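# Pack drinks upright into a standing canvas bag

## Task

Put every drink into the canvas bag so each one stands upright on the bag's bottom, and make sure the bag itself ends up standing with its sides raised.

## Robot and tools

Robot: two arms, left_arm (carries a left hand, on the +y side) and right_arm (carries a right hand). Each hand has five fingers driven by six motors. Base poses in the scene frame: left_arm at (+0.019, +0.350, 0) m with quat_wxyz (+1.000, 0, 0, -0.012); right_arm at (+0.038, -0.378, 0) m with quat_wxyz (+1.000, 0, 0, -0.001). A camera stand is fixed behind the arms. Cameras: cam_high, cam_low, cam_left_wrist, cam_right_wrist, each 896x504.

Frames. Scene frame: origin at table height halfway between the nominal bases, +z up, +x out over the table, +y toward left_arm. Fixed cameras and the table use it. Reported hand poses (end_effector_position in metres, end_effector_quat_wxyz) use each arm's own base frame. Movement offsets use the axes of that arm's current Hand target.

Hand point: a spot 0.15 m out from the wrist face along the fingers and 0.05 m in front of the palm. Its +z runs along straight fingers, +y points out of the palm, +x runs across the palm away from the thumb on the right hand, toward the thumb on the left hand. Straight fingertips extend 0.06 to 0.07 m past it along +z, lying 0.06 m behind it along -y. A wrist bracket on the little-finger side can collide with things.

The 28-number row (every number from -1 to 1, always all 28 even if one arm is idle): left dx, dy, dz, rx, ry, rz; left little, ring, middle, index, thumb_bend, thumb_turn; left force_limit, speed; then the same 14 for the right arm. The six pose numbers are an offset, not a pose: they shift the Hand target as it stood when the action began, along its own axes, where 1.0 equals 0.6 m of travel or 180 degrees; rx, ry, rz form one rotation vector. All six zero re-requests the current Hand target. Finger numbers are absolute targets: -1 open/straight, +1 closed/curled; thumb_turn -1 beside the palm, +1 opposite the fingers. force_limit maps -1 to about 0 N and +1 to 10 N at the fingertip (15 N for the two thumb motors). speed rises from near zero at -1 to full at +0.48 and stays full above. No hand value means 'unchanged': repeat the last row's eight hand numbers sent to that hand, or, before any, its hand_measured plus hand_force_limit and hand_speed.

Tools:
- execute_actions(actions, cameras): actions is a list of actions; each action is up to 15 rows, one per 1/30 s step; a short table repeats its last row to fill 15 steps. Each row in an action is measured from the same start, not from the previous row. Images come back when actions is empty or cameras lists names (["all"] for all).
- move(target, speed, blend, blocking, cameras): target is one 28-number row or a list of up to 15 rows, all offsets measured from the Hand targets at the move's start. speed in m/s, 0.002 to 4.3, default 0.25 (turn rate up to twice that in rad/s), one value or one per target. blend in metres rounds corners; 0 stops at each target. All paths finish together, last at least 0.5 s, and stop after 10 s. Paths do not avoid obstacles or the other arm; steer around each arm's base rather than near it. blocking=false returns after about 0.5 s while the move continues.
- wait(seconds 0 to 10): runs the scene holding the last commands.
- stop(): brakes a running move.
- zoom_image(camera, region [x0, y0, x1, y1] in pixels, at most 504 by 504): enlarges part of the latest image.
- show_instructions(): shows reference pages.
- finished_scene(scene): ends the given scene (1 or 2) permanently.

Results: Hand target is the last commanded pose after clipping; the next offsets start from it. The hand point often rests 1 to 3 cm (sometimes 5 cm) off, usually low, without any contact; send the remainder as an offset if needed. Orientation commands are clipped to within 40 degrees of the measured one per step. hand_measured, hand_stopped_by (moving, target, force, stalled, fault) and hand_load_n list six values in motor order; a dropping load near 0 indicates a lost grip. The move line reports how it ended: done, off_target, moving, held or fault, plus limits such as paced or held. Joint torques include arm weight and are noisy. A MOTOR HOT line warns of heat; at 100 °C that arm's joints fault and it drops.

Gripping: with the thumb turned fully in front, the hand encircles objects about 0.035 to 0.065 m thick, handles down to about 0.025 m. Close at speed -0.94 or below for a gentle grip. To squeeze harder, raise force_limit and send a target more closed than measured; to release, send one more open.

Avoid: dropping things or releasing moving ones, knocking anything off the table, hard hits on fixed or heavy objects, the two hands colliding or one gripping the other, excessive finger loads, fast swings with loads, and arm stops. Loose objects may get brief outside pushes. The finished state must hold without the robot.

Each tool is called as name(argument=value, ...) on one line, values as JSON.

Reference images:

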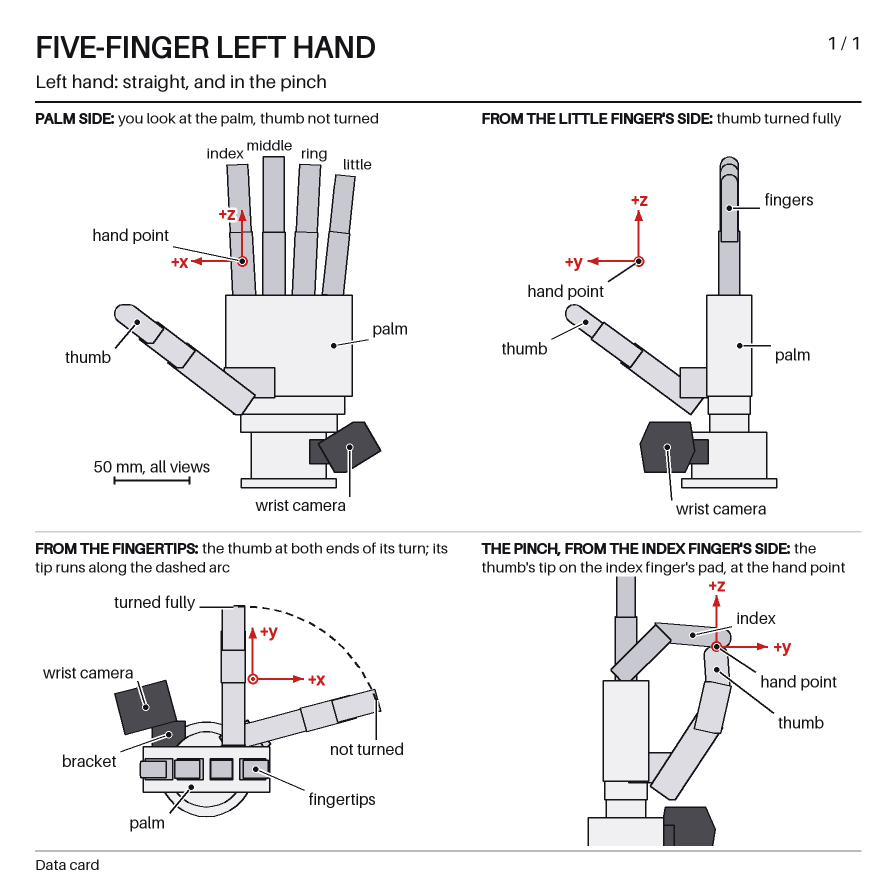

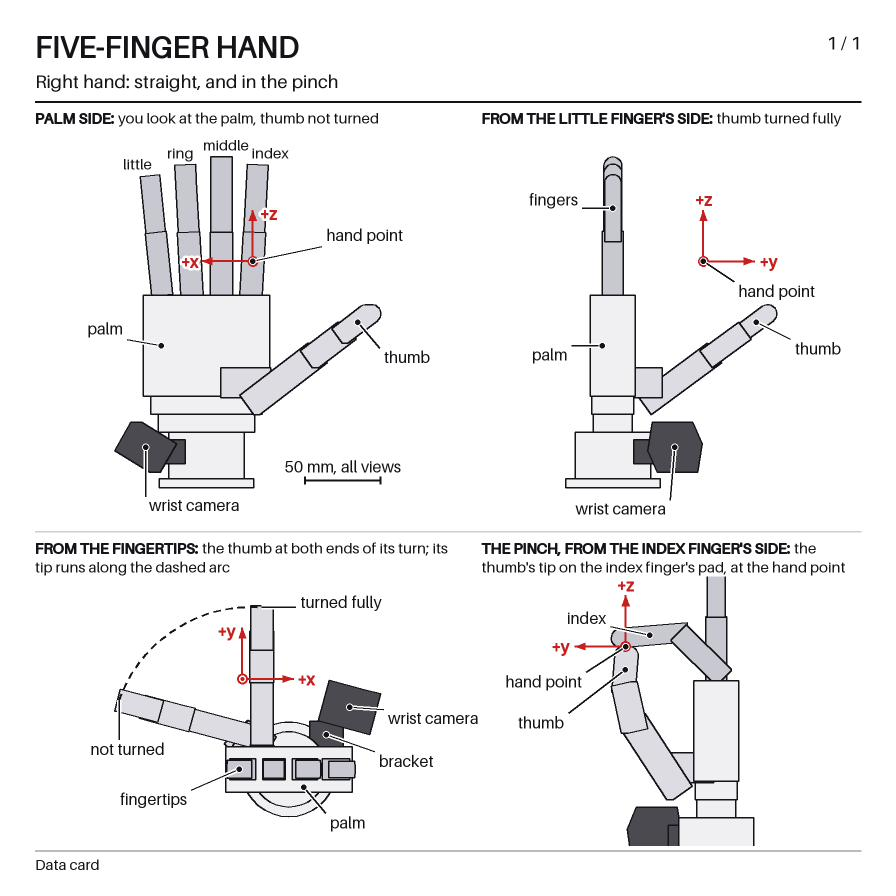

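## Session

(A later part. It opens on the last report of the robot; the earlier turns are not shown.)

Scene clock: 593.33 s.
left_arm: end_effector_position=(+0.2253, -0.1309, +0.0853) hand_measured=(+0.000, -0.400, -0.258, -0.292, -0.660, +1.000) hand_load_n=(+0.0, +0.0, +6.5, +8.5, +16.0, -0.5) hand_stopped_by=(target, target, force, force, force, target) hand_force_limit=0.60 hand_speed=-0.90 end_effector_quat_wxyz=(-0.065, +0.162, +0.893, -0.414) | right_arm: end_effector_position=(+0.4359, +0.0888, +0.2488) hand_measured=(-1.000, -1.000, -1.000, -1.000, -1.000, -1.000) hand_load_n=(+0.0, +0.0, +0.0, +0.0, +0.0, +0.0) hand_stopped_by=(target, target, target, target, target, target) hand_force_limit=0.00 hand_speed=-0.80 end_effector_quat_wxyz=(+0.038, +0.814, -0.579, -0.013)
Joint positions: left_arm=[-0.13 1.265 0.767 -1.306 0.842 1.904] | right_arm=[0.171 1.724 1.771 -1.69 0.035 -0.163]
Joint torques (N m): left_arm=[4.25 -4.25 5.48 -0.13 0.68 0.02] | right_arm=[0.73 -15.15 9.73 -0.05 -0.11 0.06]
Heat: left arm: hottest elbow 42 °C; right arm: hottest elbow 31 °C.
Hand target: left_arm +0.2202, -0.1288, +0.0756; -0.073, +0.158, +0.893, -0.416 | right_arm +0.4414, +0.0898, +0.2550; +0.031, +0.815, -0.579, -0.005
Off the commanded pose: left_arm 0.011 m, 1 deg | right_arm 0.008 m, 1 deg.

move(target=[[-0.0465,-0.1188,-0.0918,0,0,0,0,-0.4,0.1,0.1,0.4,1,0.6,-0.9,0,0,0,0,0,0,-1,-1,-1,-1,-1,-1,0,-0.8],[-0.0465,-0.3232,-0.2632,0,0,0,0,-0.4,0.1,0.1,0.4,1,0.6,-0.9,0,0,0,0,0,0,-1,-1,-1,-1,-1,-1,0,-0.8]], speed=[0.06, 0.12], blend=[0.01, 0], cameras=["cam_left_wrist", "cam_high", "cam_low"])

Scene clock: 608.50 s.
left_arm: end_effector_position=(+0.2356, -0.1388, +0.2904) hand_measured=(+0.000, -0.400, -0.258, -0.292, -0.660, +1.000) hand_load_n=(+0.0, +0.0, +7.0, +8.5, +16.5, +0.0) hand_stopped_by=(target, target, force, force, force, target) hand_force_limit=0.60 hand_speed=-0.90 end_effector_quat_wxyz=(-0.013, +0.109, +0.915, -0.388) | right_arm: end_effector_position=(+0.4359, +0.0888, +0.2488) hand_measured=(-1.000, -1.000, -1.000, -1.000, -1.000, -1.000) hand_load_n=(-0.5, +0.0, +0.0, +0.0, +0.0, +0.0) hand_stopped_by=(target, target, target, target, target, target) hand_force_limit=0.00 hand_speed=-0.80 end_effector_quat_wxyz=(+0.038, +0.814, -0.579, -0.013)
Joint positions: left_arm=[-0.172 1.069 1.199 -1.68 0.797 1.626] | right_arm=[0.171 1.724 1.771 -1.69 0.035 -0.163]
Joint torques (N m): left_arm=[3.55 -5.13 13.89 -0.44 0.78 -0.26] | right_arm=[0.73 -15.15 9.73 -0.03 -0.1 0.07]
Heat: left arm: hottest elbow 41 °C; right arm: hottest elbow 31 °C.
Hand target: left_arm +0.2450, -0.1421, +0.3257; -0.073, +0.158, +0.893, -0.416 | right_arm +0.4414, +0.0898, +0.2550; +0.031, +0.815, -0.579, -0.005
Off the commanded pose: left_arm 0.037 m, 10 deg | right_arm 0.008 m, 1 deg.
joint sent to its limit (left arm) — joint 4 (wrist pitch), lower limit. The joint targets are off in orientation, not in position.
move: off_target (left_arm)
Images, in order (width x height): cam_high 896x504, cam_low 896x504, cam_left_wrist 896x504.

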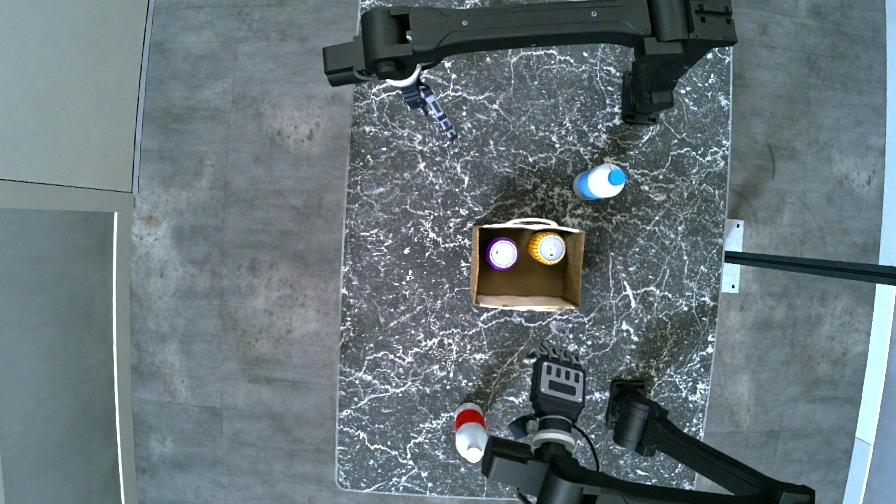

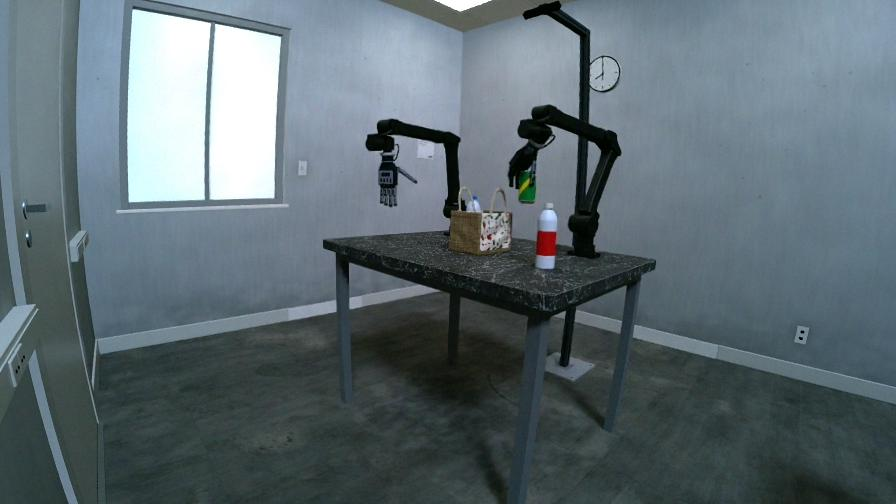

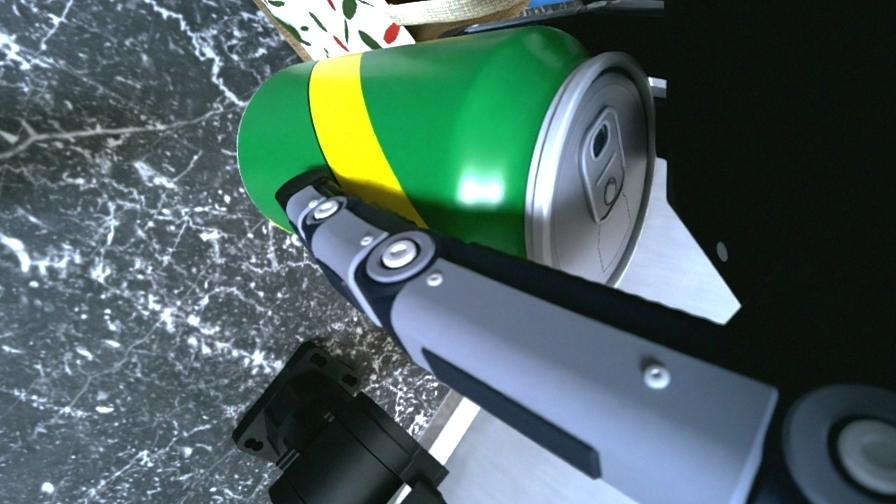

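move(target=[[-0.1962,-0.0742,-0.0905,0.0023,-0.258,-0.2109,0,-0.4,0.1,0.1,0.4,1,0.6,-0.9,0,0,0,0,0,0,-1,-1,-1,-1,-1,-1,0,-0.8],[-0.2072,-0.238,0.1045,0.0048,-0.5377,-0.4394,0,-0.4,0.1,0.1,0.4,1,0.6,-0.9,0,0,0,0,0,0,-1,-1,-1,-1,-1,-1,0,-0.8]], speed=0.22, blend=[0.04, 0], cameras=["cam_left_wrist", "cam_high", "cam_low"])

zoom_image(camera="cam_high", region=[420, 180, 620, 380])

Scene clock: 619.43 s.
left_arm: end_effector_position=(+0.3061, -0.3020, +0.3530) hand_measured=(+0.000, -0.400, -0.258, -0.292, -0.660, +1.000) hand_load_n=(+0.0, +0.0, +6.5, +8.5, +16.5, +0.0) hand_stopped_by=(target, target, force, force, force, target) hand_force_limit=0.60 hand_speed=-0.90 end_effector_quat_wxyz=(-0.355, +0.706, -0.570, +0.224) | right_arm: end_effector_position=(+0.4359, +0.0888, +0.2488) hand_measured=(-1.000, -1.000, -1.000, -1.000, -1.000, -1.000) hand_load_n=(+0.0, +0.0, +0.0, +0.0, +0.0, +0.0) hand_stopped_by=(target, target, target, target, target, target) hand_force_limit=0.00 hand_speed=-0.80 end_effector_quat_wxyz=(+0.038, +0.814, -0.579, -0.013)
Joint positions: left_arm=[-1.009 1.282 1.508 -1.53 -0.835 -1.101] | right_arm=[0.171 1.724 1.771 -1.69 0.035 -0.163]
Joint torques (N m): left_arm=[3.43 -7.71 14.69 0.38 -1.16 -0.21] | right_arm=[0.79 -15.21 9.73 -0.05 -0.1 0.06]
Heat: left arm: hottest elbow 44 °C; right arm: hottest elbow 31 °C.
Hand target: left_arm +0.3139, -0.3160, +0.3947; -0.345, +0.714, -0.548, +0.265 | right_arm +0.4414, +0.0898, +0.2550; +0.031, +0.815, -0.579, -0.005
Off the commanded pose: left_arm 0.045 m, 5 deg | right_arm 0.008 m, 1 deg.
move: off_target (left_arm)
Images, in order (width x height): cam_high 896x504, cam_low 896x504, cam_left_wrist 896x504.

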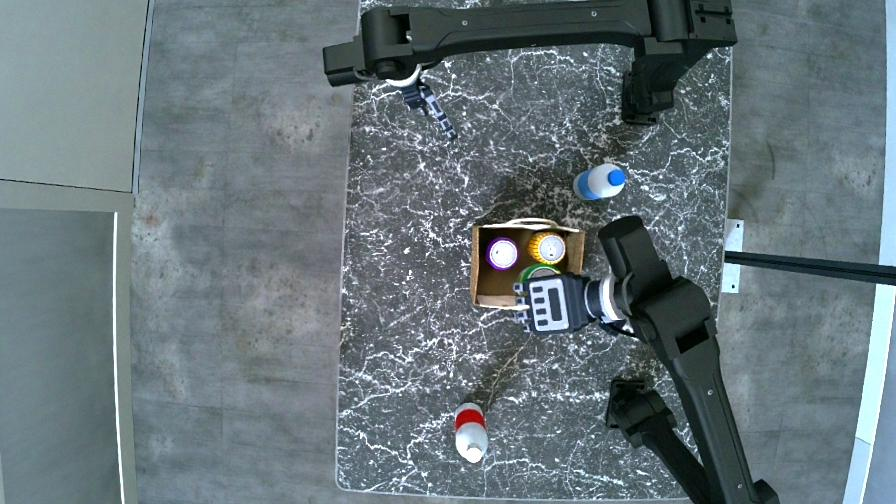

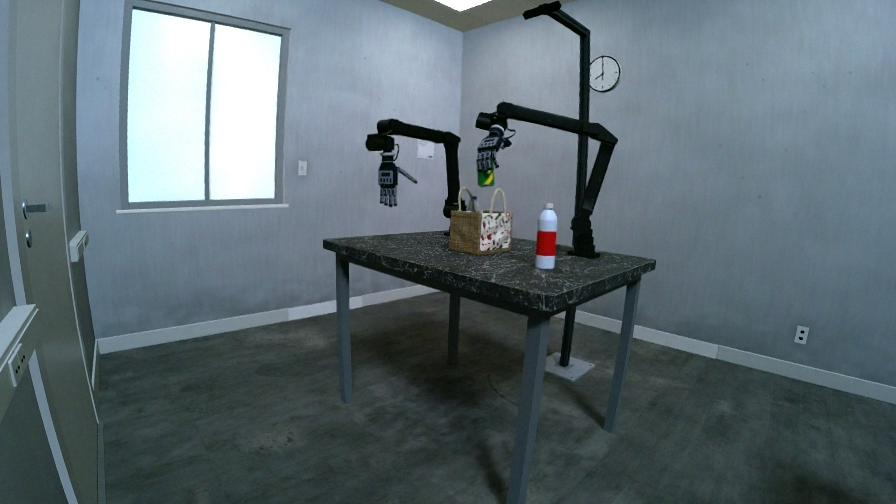

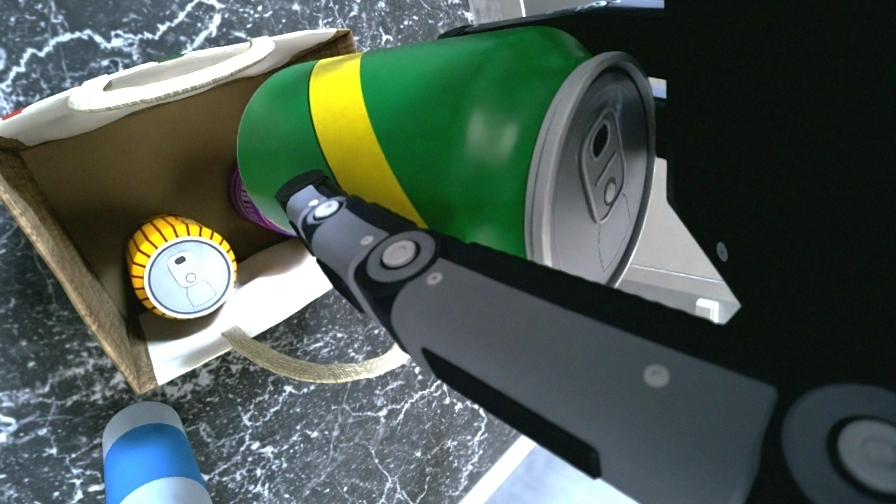

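Scaled by 2.520.

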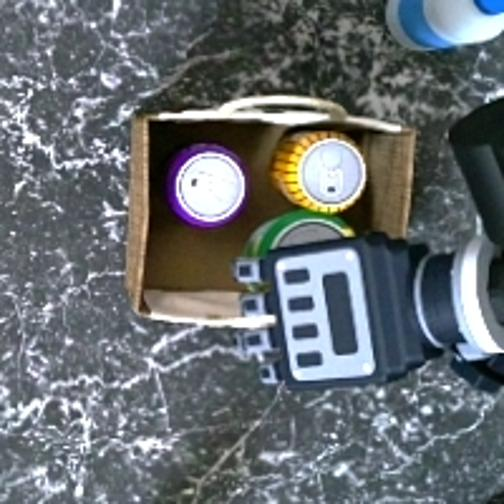

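move(target=[[0.0222,0.026,-0.0327,0,0,0,1,-0.4,0.1,0.1,0.4,1,0.6,-0.9,0,0,0,0,0,0,-1,-1,-1,-1,-1,-1,0,-0.8],[0.0222,0.2608,0.1542,0,0,0,1,-0.4,0.1,0.1,0.4,1,0.6,-0.9,0,0,0,0,0,0,-1,-1,-1,-1,-1,-1,0,-0.8]], speed=0.1, blend=[0.01, 0], cameras=["cam_left_wrist", "cam_high", "cam_low"])

zoom_image(camera="cam_high", region=[420, 180, 620, 380])

zoom_image(camera="cam_low", region=[400, 100, 560, 290])

Scene clock: 641.23 s.
left_arm: end_effector_position=(+0.2947, -0.3343, +0.2138) hand_measured=(+1.000, -0.400, -0.260, -0.292, -0.660, +1.000) hand_load_n=(+0.0, +0.0, +7.0, +8.0, +16.5, -0.5) hand_stopped_by=(target, target, force, force, force, target) hand_force_limit=0.60 hand_speed=-0.90 end_effector_quat_wxyz=(-0.351, +0.710, -0.554, +0.255) | right_arm: end_effector_position=(+0.4359, +0.0888, +0.2488) hand_measured=(-1.000, -1.000, -1.000, -1.000, -1.000, -1.000) hand_load_n=(+0.0, +0.0, +0.0, +0.0, +0.0, +0.0) hand_stopped_by=(target, target, target, target, target, target) hand_force_limit=0.00 hand_speed=-0.80 end_effector_quat_wxyz=(+0.038, +0.814, -0.579, -0.013)
Joint positions: left_arm=[-1.086 1.301 1.145 -1.166 -0.873 -1.215] | right_arm=[0.171 1.724 1.771 -1.69 0.035 -0.163]
Joint torques (N m): left_arm=[4.07 -8.35 7.3 1.11 -0.54 -0.18] | right_arm=[0.79 -15.21 9.73 -0.05 -0.1 0.06]
Heat: left arm: hottest elbow 47 °C; right arm: hottest elbow 31 °C.
Hand target: left_arm +0.2934, -0.3353, +0.2146; -0.345, +0.714, -0.548, +0.265 | right_arm +0.4414, +0.0898, +0.2550; +0.031, +0.815, -0.579, -0.005
Off the commanded pose: left_arm 0.002 m, 2 deg | right_arm 0.008 m, 1 deg.
move: done
Images, in order (width x height): cam_high 896x504, cam_low 896x504, cam_left_wrist 896x504.

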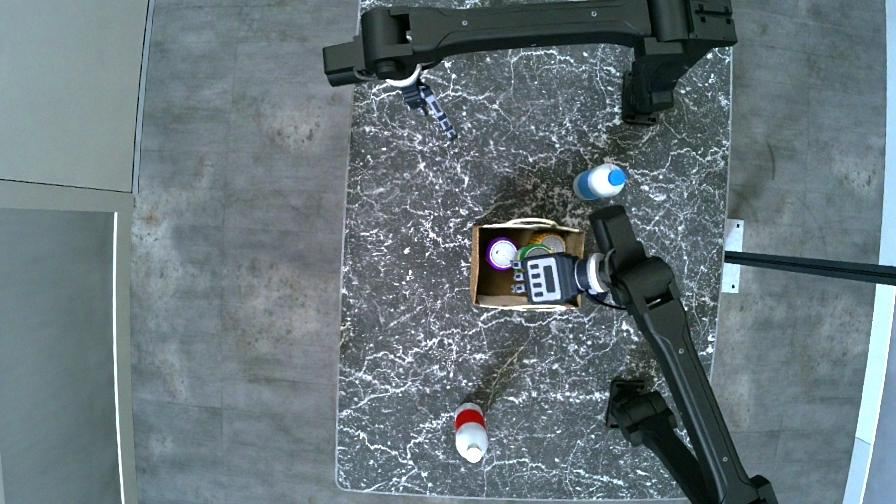

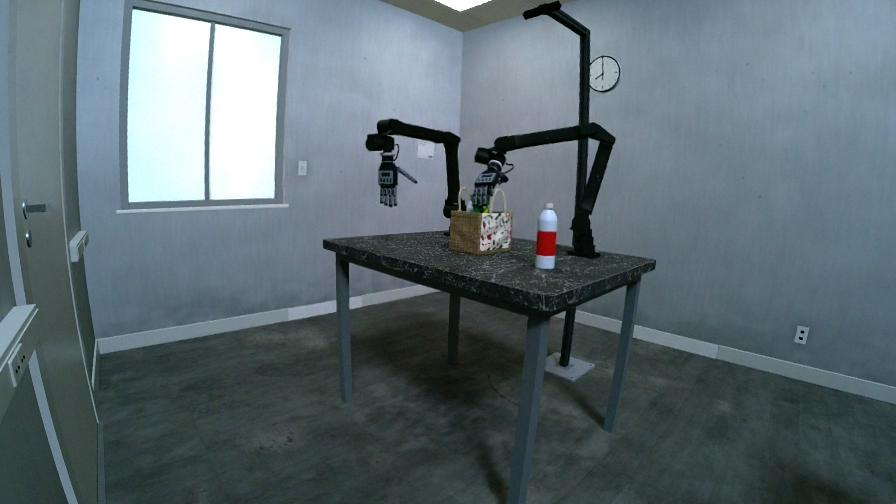

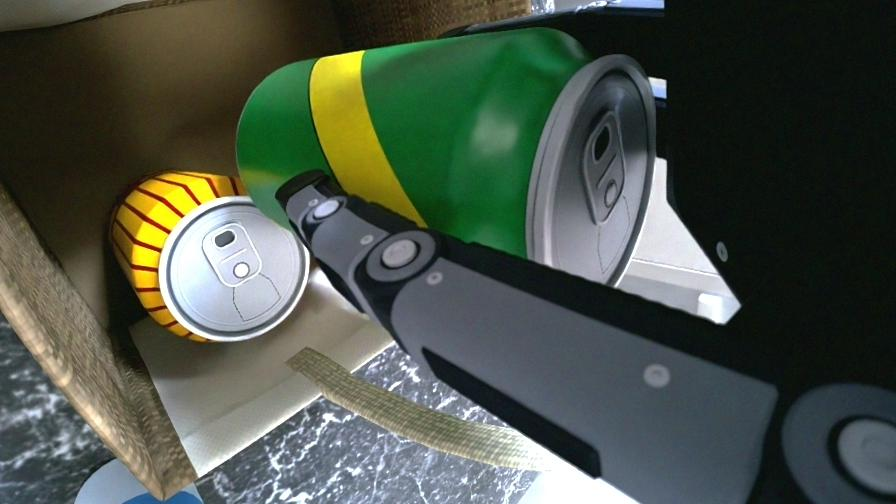

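Scaled by 2.520.

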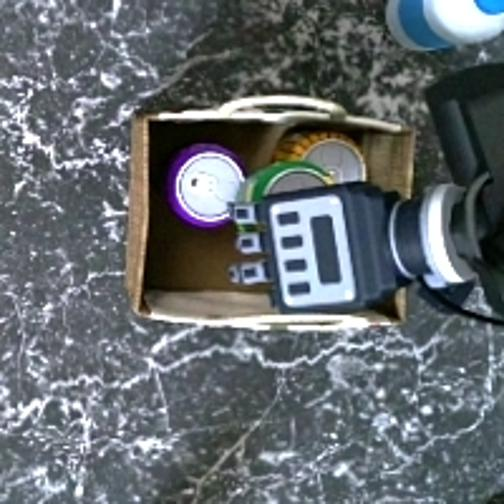

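Scaled by 2.653.

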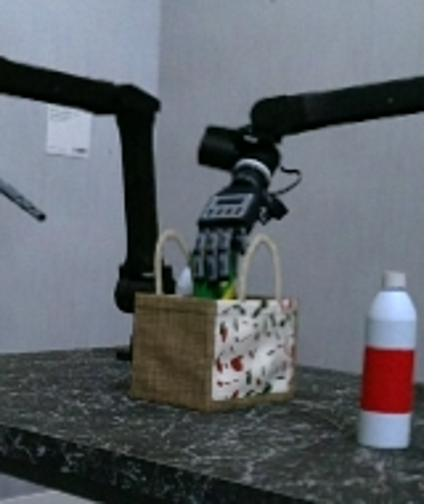

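move(target=[-0.0295,0.0045,-0.0055,0,0,0,1,-0.4,0.1,0.1,0.4,1,0.6,-0.9,0,0,0,0,0,0,-1,-1,-1,-1,-1,-1,0,-0.8], speed=0.1, cameras=["cam_left_wrist", "cam_high", "cam_low"])

zoom_image(camera="cam_high", region=[420, 180, 620, 380])

Scene clock: 647.30 s.
left_arm: end_effector_position=(+0.2873, -0.3208, +0.2123) hand_measured=(+1.000, -0.400, -0.260, -0.292, -0.660, +1.000) hand_load_n=(+0.0, +0.0, +6.5, +8.5, +16.5, +0.0) hand_stopped_by=(target, target, force, force, force, target) hand_force_limit=0.60 hand_speed=-0.90 end_effector_quat_wxyz=(-0.350, +0.711, -0.553, +0.257) | right_arm: end_effector_position=(+0.4359, +0.0888, +0.2488) hand_measured=(-1.000, -1.000, -1.000, -1.000, -1.000, -1.000) hand_load_n=(+0.0, +0.0, +0.0, +0.0, +0.0, +0.0) hand_stopped_by=(target, target, target, target, target, target) hand_force_limit=0.00 hand_speed=-0.80 end_effector_quat_wxyz=(+0.038, +0.814, -0.579, -0.013)
Joint positions: left_arm=[-1.086 1.257 1.102 -1.161 -0.871 -1.218] | right_arm=[0.171 1.724 1.771 -1.69 0.035 -0.163]
Joint torques (N m): left_arm=[4.19 -8.12 7.56 0.9 -0.62 -0.17] | right_arm=[0.67 -15.15 9.74 -0.05 -0.1 0.06]
Heat: left arm: hottest elbow 46 °C; right arm: hottest elbow 31 °C.
Hand target: left_arm +0.2847, -0.3193, +0.2146; -0.345, +0.714, -0.548, +0.265 | right_arm +0.4414, +0.0898, +0.2550; +0.031, +0.815, -0.579, -0.005
Off the commanded pose: left_arm 0.004 m, 1 deg | right_arm 0.008 m, 1 deg.
move: done
Images, in order (width x height): cam_high 896x504, cam_low 896x504, cam_left_wrist 896x504.

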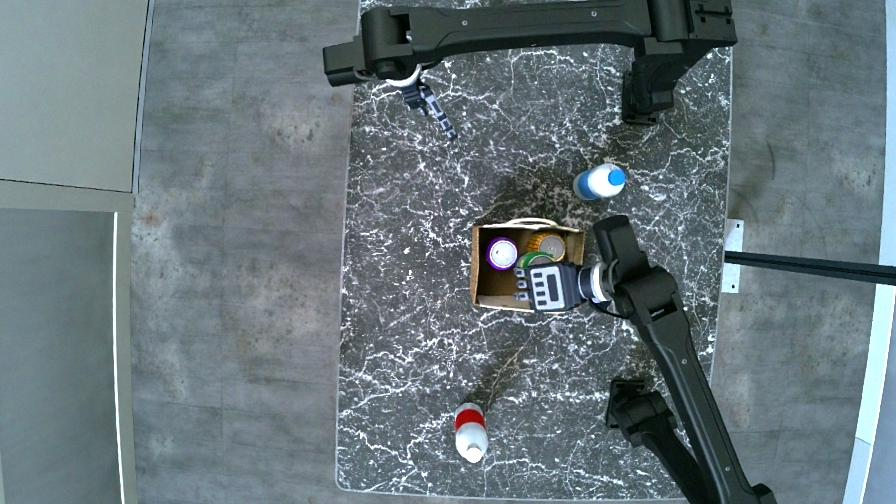

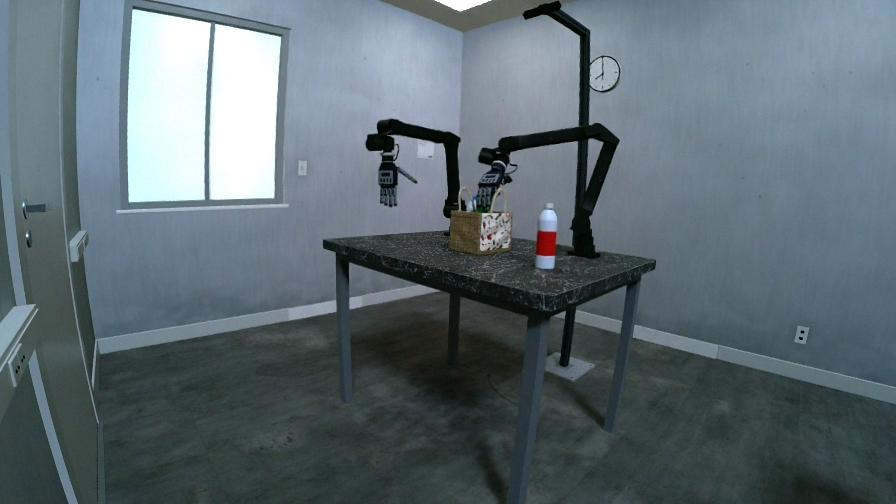

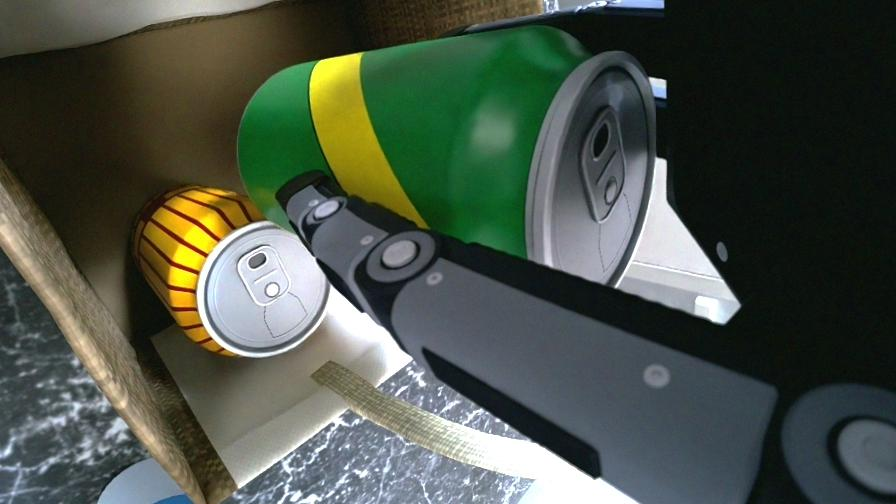

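Scaled by 2.520.

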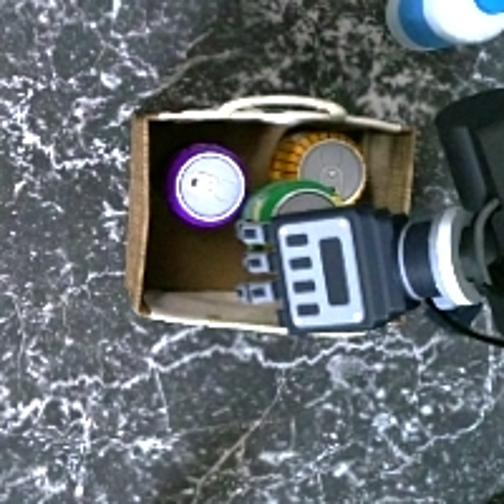

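move(target=[[-0.0113,-0.0019,0.0024,0,0,0,1,-0.4,0.1,0.1,0.4,1,0.6,-0.9,0,0,0,0,0,0,-1,-1,-1,-1,-1,-1,0,-0.8],[-0.0113,0.05,0.0418,0,0,0,1,-0.4,0.1,0.1,0.4,1,0.6,-0.9,0,0,0,0,0,0,-1,-1,-1,-1,-1,-1,0,-0.8]], speed=0.06, cameras=["cam_left_wrist", "cam_high", "cam_low"])

zoom_image(camera="cam_high", region=[420, 180, 620, 380])

zoom_image(camera="cam_low", region=[400, 100, 560, 290])

Scene clock: 661.00 s.
left_arm: end_effector_position=(+0.2886, -0.3175, +0.2047) hand_measured=(+1.000, -0.400, -0.260, -0.292, -0.660, +1.000) hand_load_n=(+0.0, +0.0, +6.5, +8.0, +15.5, -2.5) hand_stopped_by=(target, target, force, force, force, target) hand_force_limit=0.60 hand_speed=-0.90 end_effector_quat_wxyz=(-0.340, +0.717, -0.535, +0.288) | right_arm: end_effector_position=(+0.4359, +0.0888, +0.2488) hand_measured=(-1.000, -1.000, -1.000, -1.000, -1.000, -1.000) hand_load_n=(+0.0, +0.0, +0.0, +0.0, +0.0, +0.0) hand_stopped_by=(target, target, target, target, target, target) hand_force_limit=0.00 hand_speed=-0.80 end_effector_quat_wxyz=(+0.038, +0.814, -0.579, -0.013)
Joint positions: left_arm=[-1.084 1.212 1.026 -1.058 -0.881 -1.218] | right_arm=[0.171 1.724 1.771 -1.69 0.035 -0.163]
Joint torques (N m): left_arm=[4.25 -4.42 5.72 1.01 -0.14 -0.07] | right_arm=[0.79 -15.21 9.73 -0.03 -0.1 0.06]
Heat: left arm: hottest elbow 44 °C; right arm: hottest elbow 32 °C.
Hand target: left_arm +0.2839, -0.3125, +0.1754; -0.345, +0.714, -0.549, +0.265 | right_arm +0.4414, +0.0898, +0.2550; +0.031, +0.815, -0.579, -0.005
Off the commanded pose: left_arm 0.030 m, 3 deg | right_arm 0.008 m, 1 deg.
move: off_target (left_arm)
Images, in order (width x height): cam_high 896x504, cam_low 896x504, cam_left_wrist 896x504.

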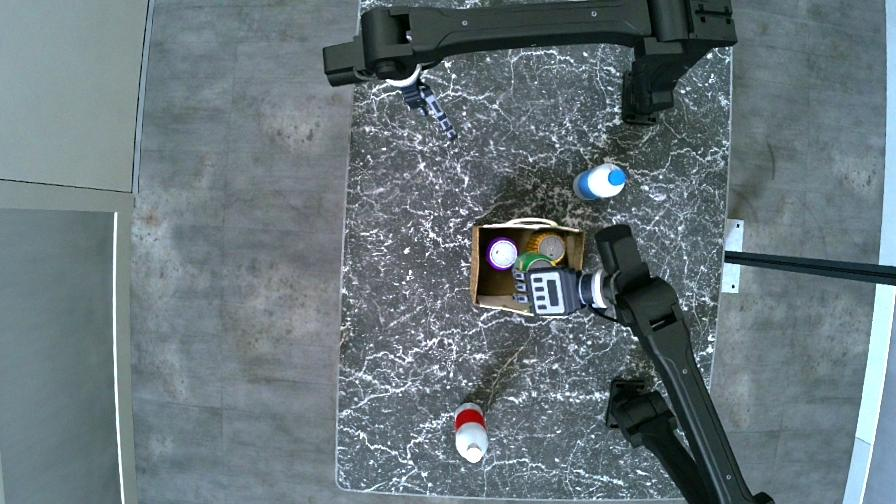

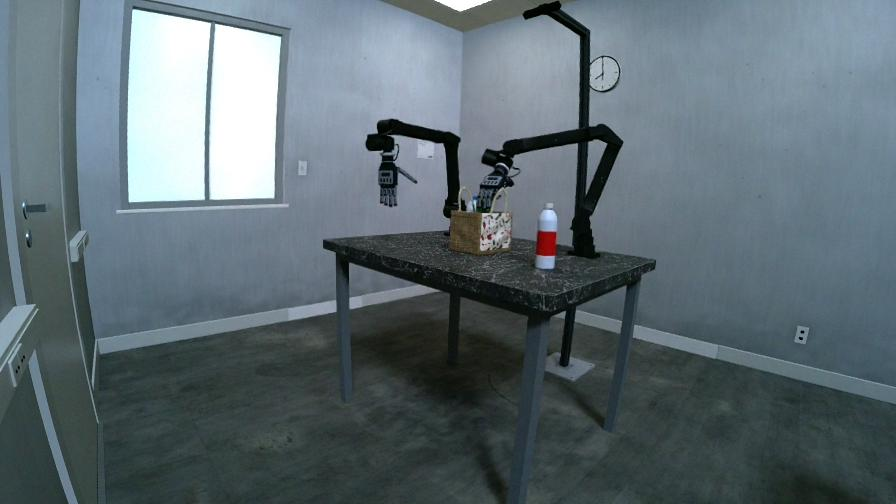

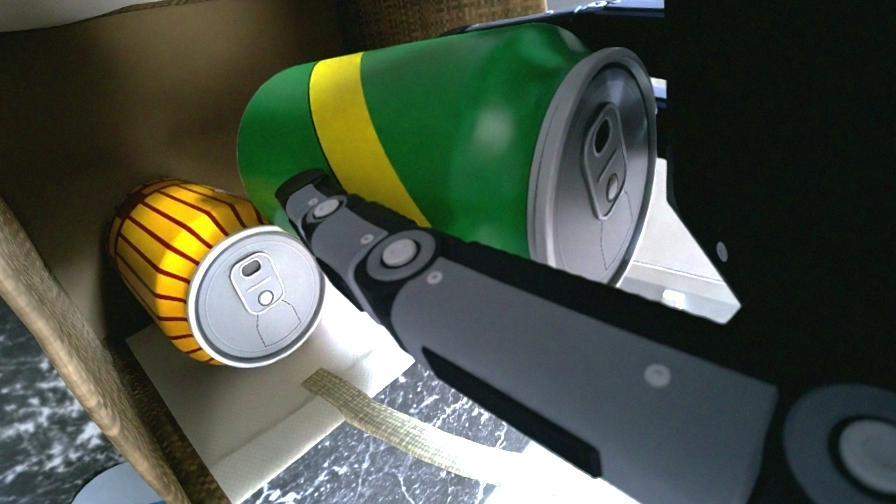

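Scaled by 2.520.

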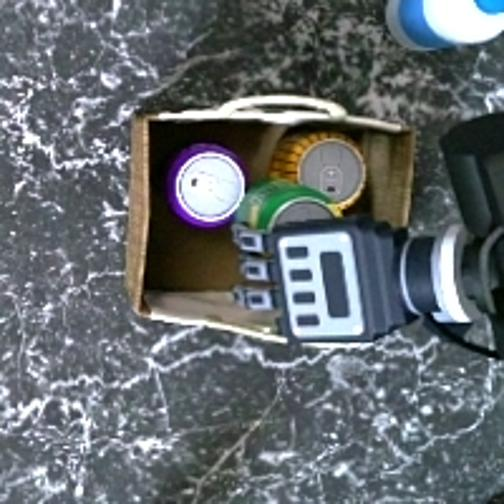

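Scaled by 2.653.

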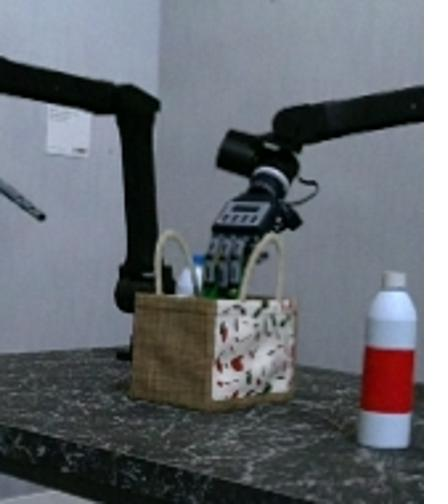

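move(target=[0.015,-0.1043,-0.0415,0,0,0,1,-0.4,0.1,0.1,0.4,1,0.6,-0.9,0,0,0,0,0,0,-1,-1,-1,-1,-1,-1,0,-0.8], speed=0.06, cameras=["cam_left_wrist", "cam_high", "cam_low"])

zoom_image(camera="cam_high", region=[420, 180, 620, 380])

zoom_image(camera="cam_low", region=[400, 100, 560, 290])

Scene clock: 687.33 s.
left_arm: end_effector_position=(+0.2887, -0.2965, +0.1973) hand_measured=(+1.000, -0.400, -0.260, -0.292, -0.660, +1.000) hand_load_n=(+0.0, +0.0, +6.0, +8.5, +16.5, +0.0) hand_stopped_by=(target, target, force, force, force, target) hand_force_limit=0.60 hand_speed=-0.90 end_effector_quat_wxyz=(-0.356, +0.706, -0.567, +0.230) | right_arm: end_effector_position=(+0.4359, +0.0888, +0.2488) hand_measured=(-1.000, -1.000, -1.000, -1.000, -1.000, -1.000) hand_load_n=(+0.0, +0.0, +0.0, +0.0, +0.0, +0.0) hand_stopped_by=(target, target, target, target, target, target) hand_force_limit=0.00 hand_speed=-0.80 end_effector_quat_wxyz=(+0.038, +0.814, -0.579, -0.013)
Joint positions: left_arm=[-1.046 1.238 1.058 -1.153 -0.851 -1.156] | right_arm=[0.171 1.724 1.771 -1.69 0.035 -0.163]
Joint torques (N m): left_arm=[4.48 -7.82 14.6 0.08 -0.89 0] | right_arm=[0.79 -15.21 9.73 -0.05 -0.1 0.07]
Heat: left arm: hottest elbow 42 °C; right arm: hottest elbow 32 °C.
Hand target: left_arm +0.3049, -0.3162, +0.2400; -0.345, +0.714, -0.549, +0.265 | right_arm +0.4414, +0.0898, +0.2550; +0.031, +0.815, -0.579, -0.005
Off the commanded pose: left_arm 0.050 m, 5 deg | right_arm 0.008 m, 1 deg.
move: off_target (left_arm)
Images, in order (width x height): cam_high 896x504, cam_low 896x504, cam_left_wrist 896x504.

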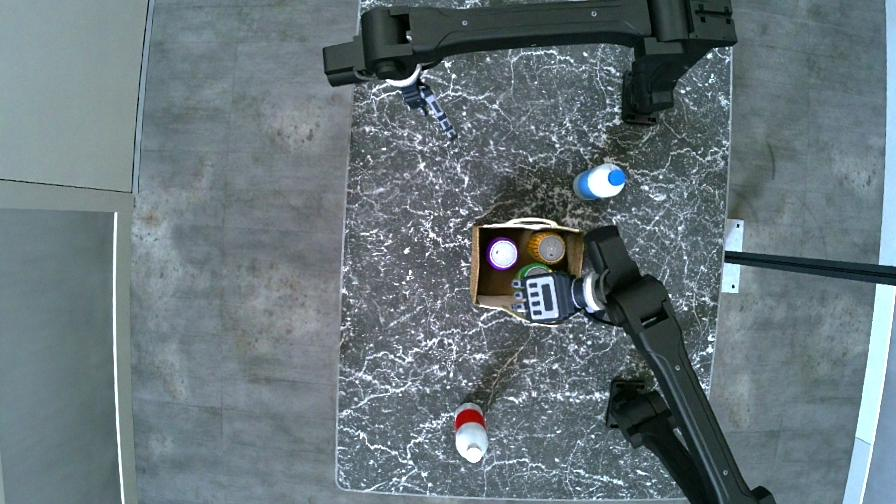

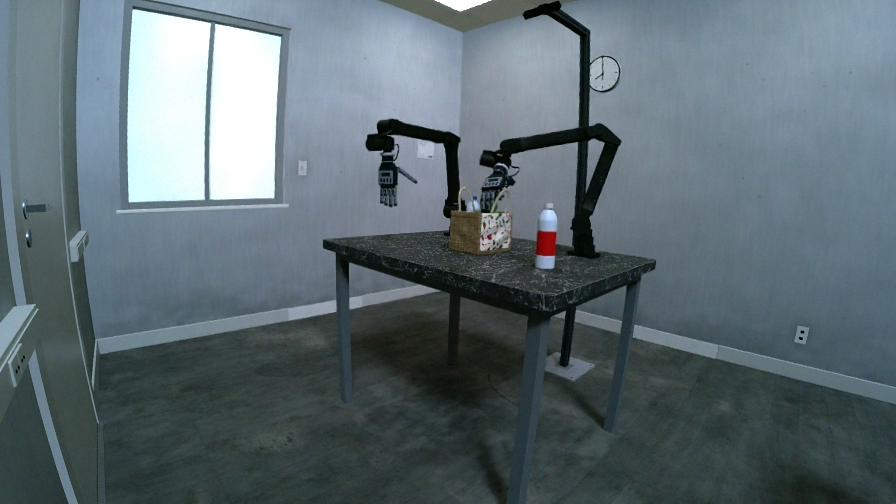

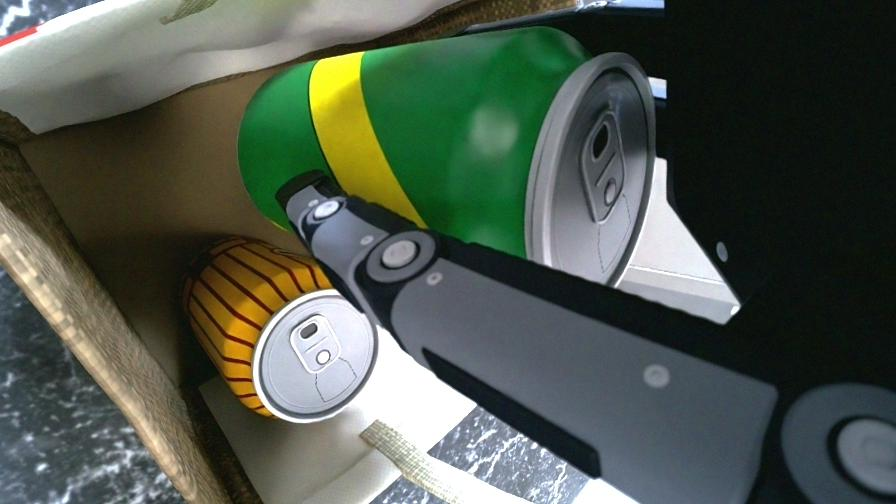

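Scaled by 2.520.

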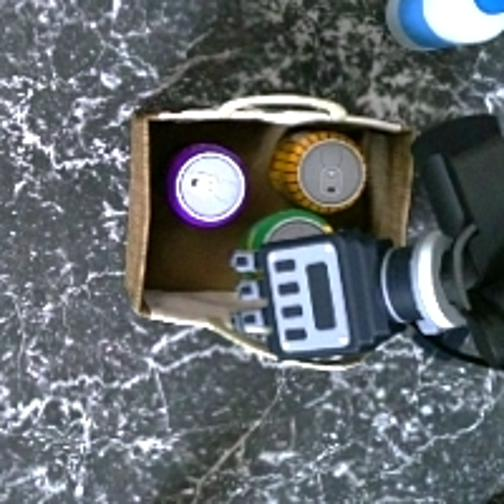

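Scaled by 2.653.

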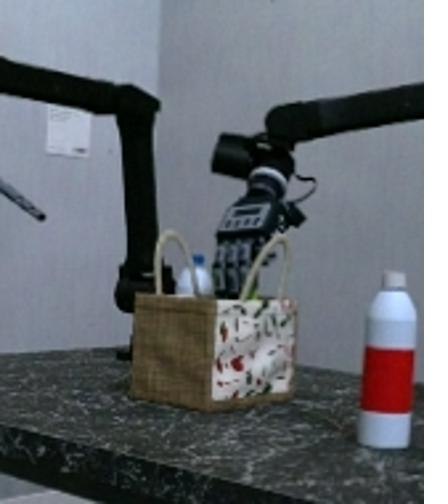

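move(target=[0.0462,-0.0653,-0.0788,0,0,0,1,-0.4,0.1,0.1,0.4,1,0.6,-0.9,0,0,0,0,0,0,-1,-1,-1,-1,-1,-1,0,-0.8], speed=0.08, cameras=["cam_left_wrist", "cam_high", "cam_low"])

zoom_image(camera="cam_high", region=[420, 180, 620, 380])

zoom_image(camera="cam_low", region=[400, 100, 560, 290])

Scene clock: 695.03 s.
left_arm: end_effector_position=(+0.2888, -0.3246, +0.2586) hand_measured=(+1.000, -0.400, -0.260, -0.292, -0.660, +1.000) hand_load_n=(+0.0, +0.0, +6.5, +8.5, +16.5, +0.0) hand_stopped_by=(target, target, force, force, force, target) hand_force_limit=0.60 hand_speed=-0.90 end_effector_quat_wxyz=(-0.357, +0.705, -0.570, +0.225) | right_arm: end_effector_position=(+0.4359, +0.0888, +0.2488) hand_measured=(-1.000, -1.000, -1.000, -1.000, -1.000, -1.000) hand_load_n=(+0.0, +0.0, +0.0, +0.0, +0.0, +0.0) hand_stopped_by=(target, target, target, target, target, target) hand_force_limit=0.00 hand_speed=-0.80 end_effector_quat_wxyz=(+0.038, +0.814, -0.579, -0.013)
Joint positions: left_arm=[-1.081 1.3 1.277 -1.359 -0.856 -1.205] | right_arm=[0.171 1.724 1.771 -1.69 0.035 -0.163]
Joint torques (N m): left_arm=[3.9 -7.65 14.8 0.01 -1.18 -0.23] | right_arm=[0.73 -15.21 9.74 -0.05 -0.11 0.06]
Heat: left arm: hottest elbow 43 °C; right arm: hottest elbow 32 °C.
Hand target: left_arm +0.2998, -0.3463, +0.3000; -0.345, +0.714, -0.549, +0.265 | right_arm +0.4414, +0.0898, +0.2550; +0.031, +0.815, -0.579, -0.005
Off the commanded pose: left_arm 0.048 m, 5 deg | right_arm 0.008 m, 1 deg.
move: off_target (left_arm)
Images, in order (width x height): cam_high 896x504, cam_low 896x504, cam_left_wrist 896x504.

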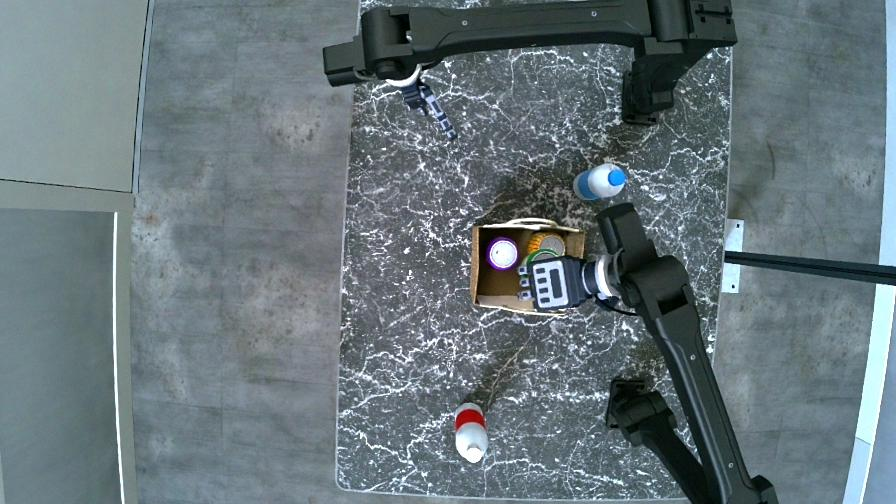

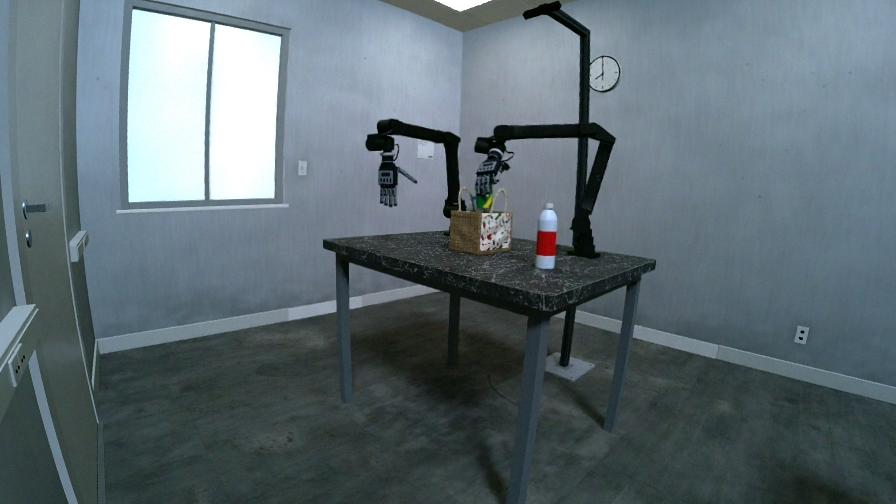

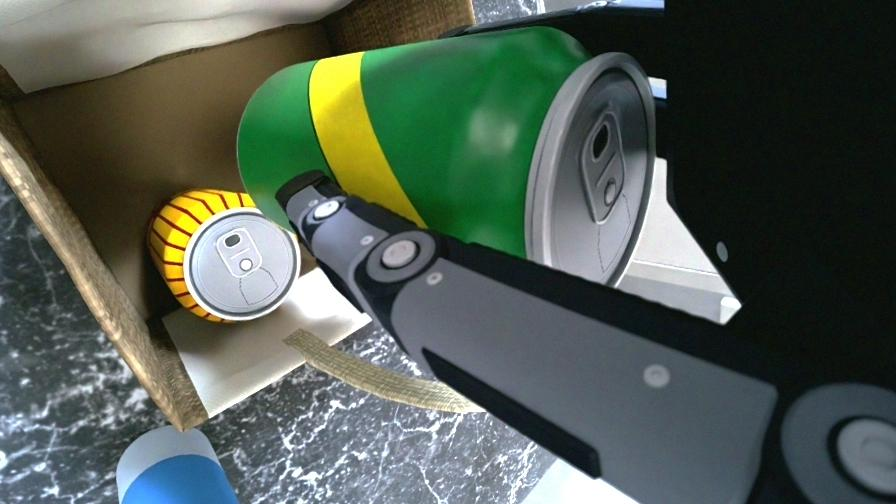

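Scaled by 2.520.

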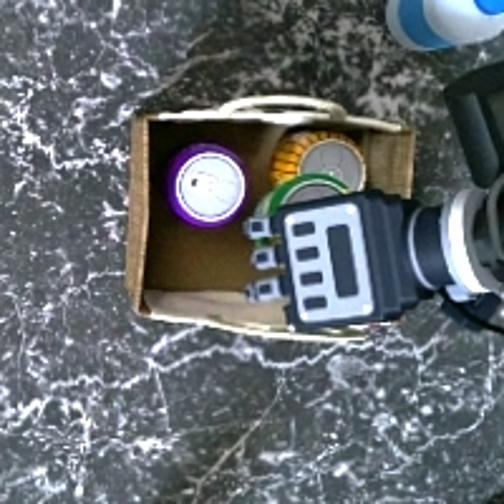

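Scaled by 2.653.

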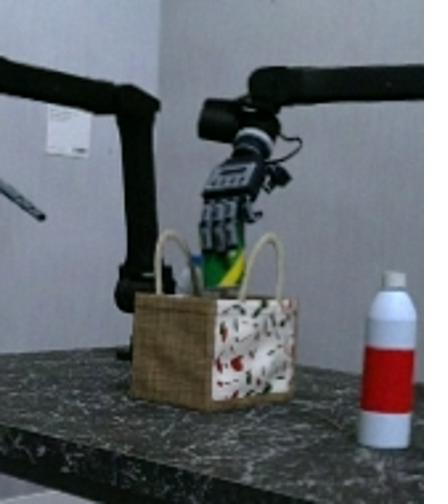

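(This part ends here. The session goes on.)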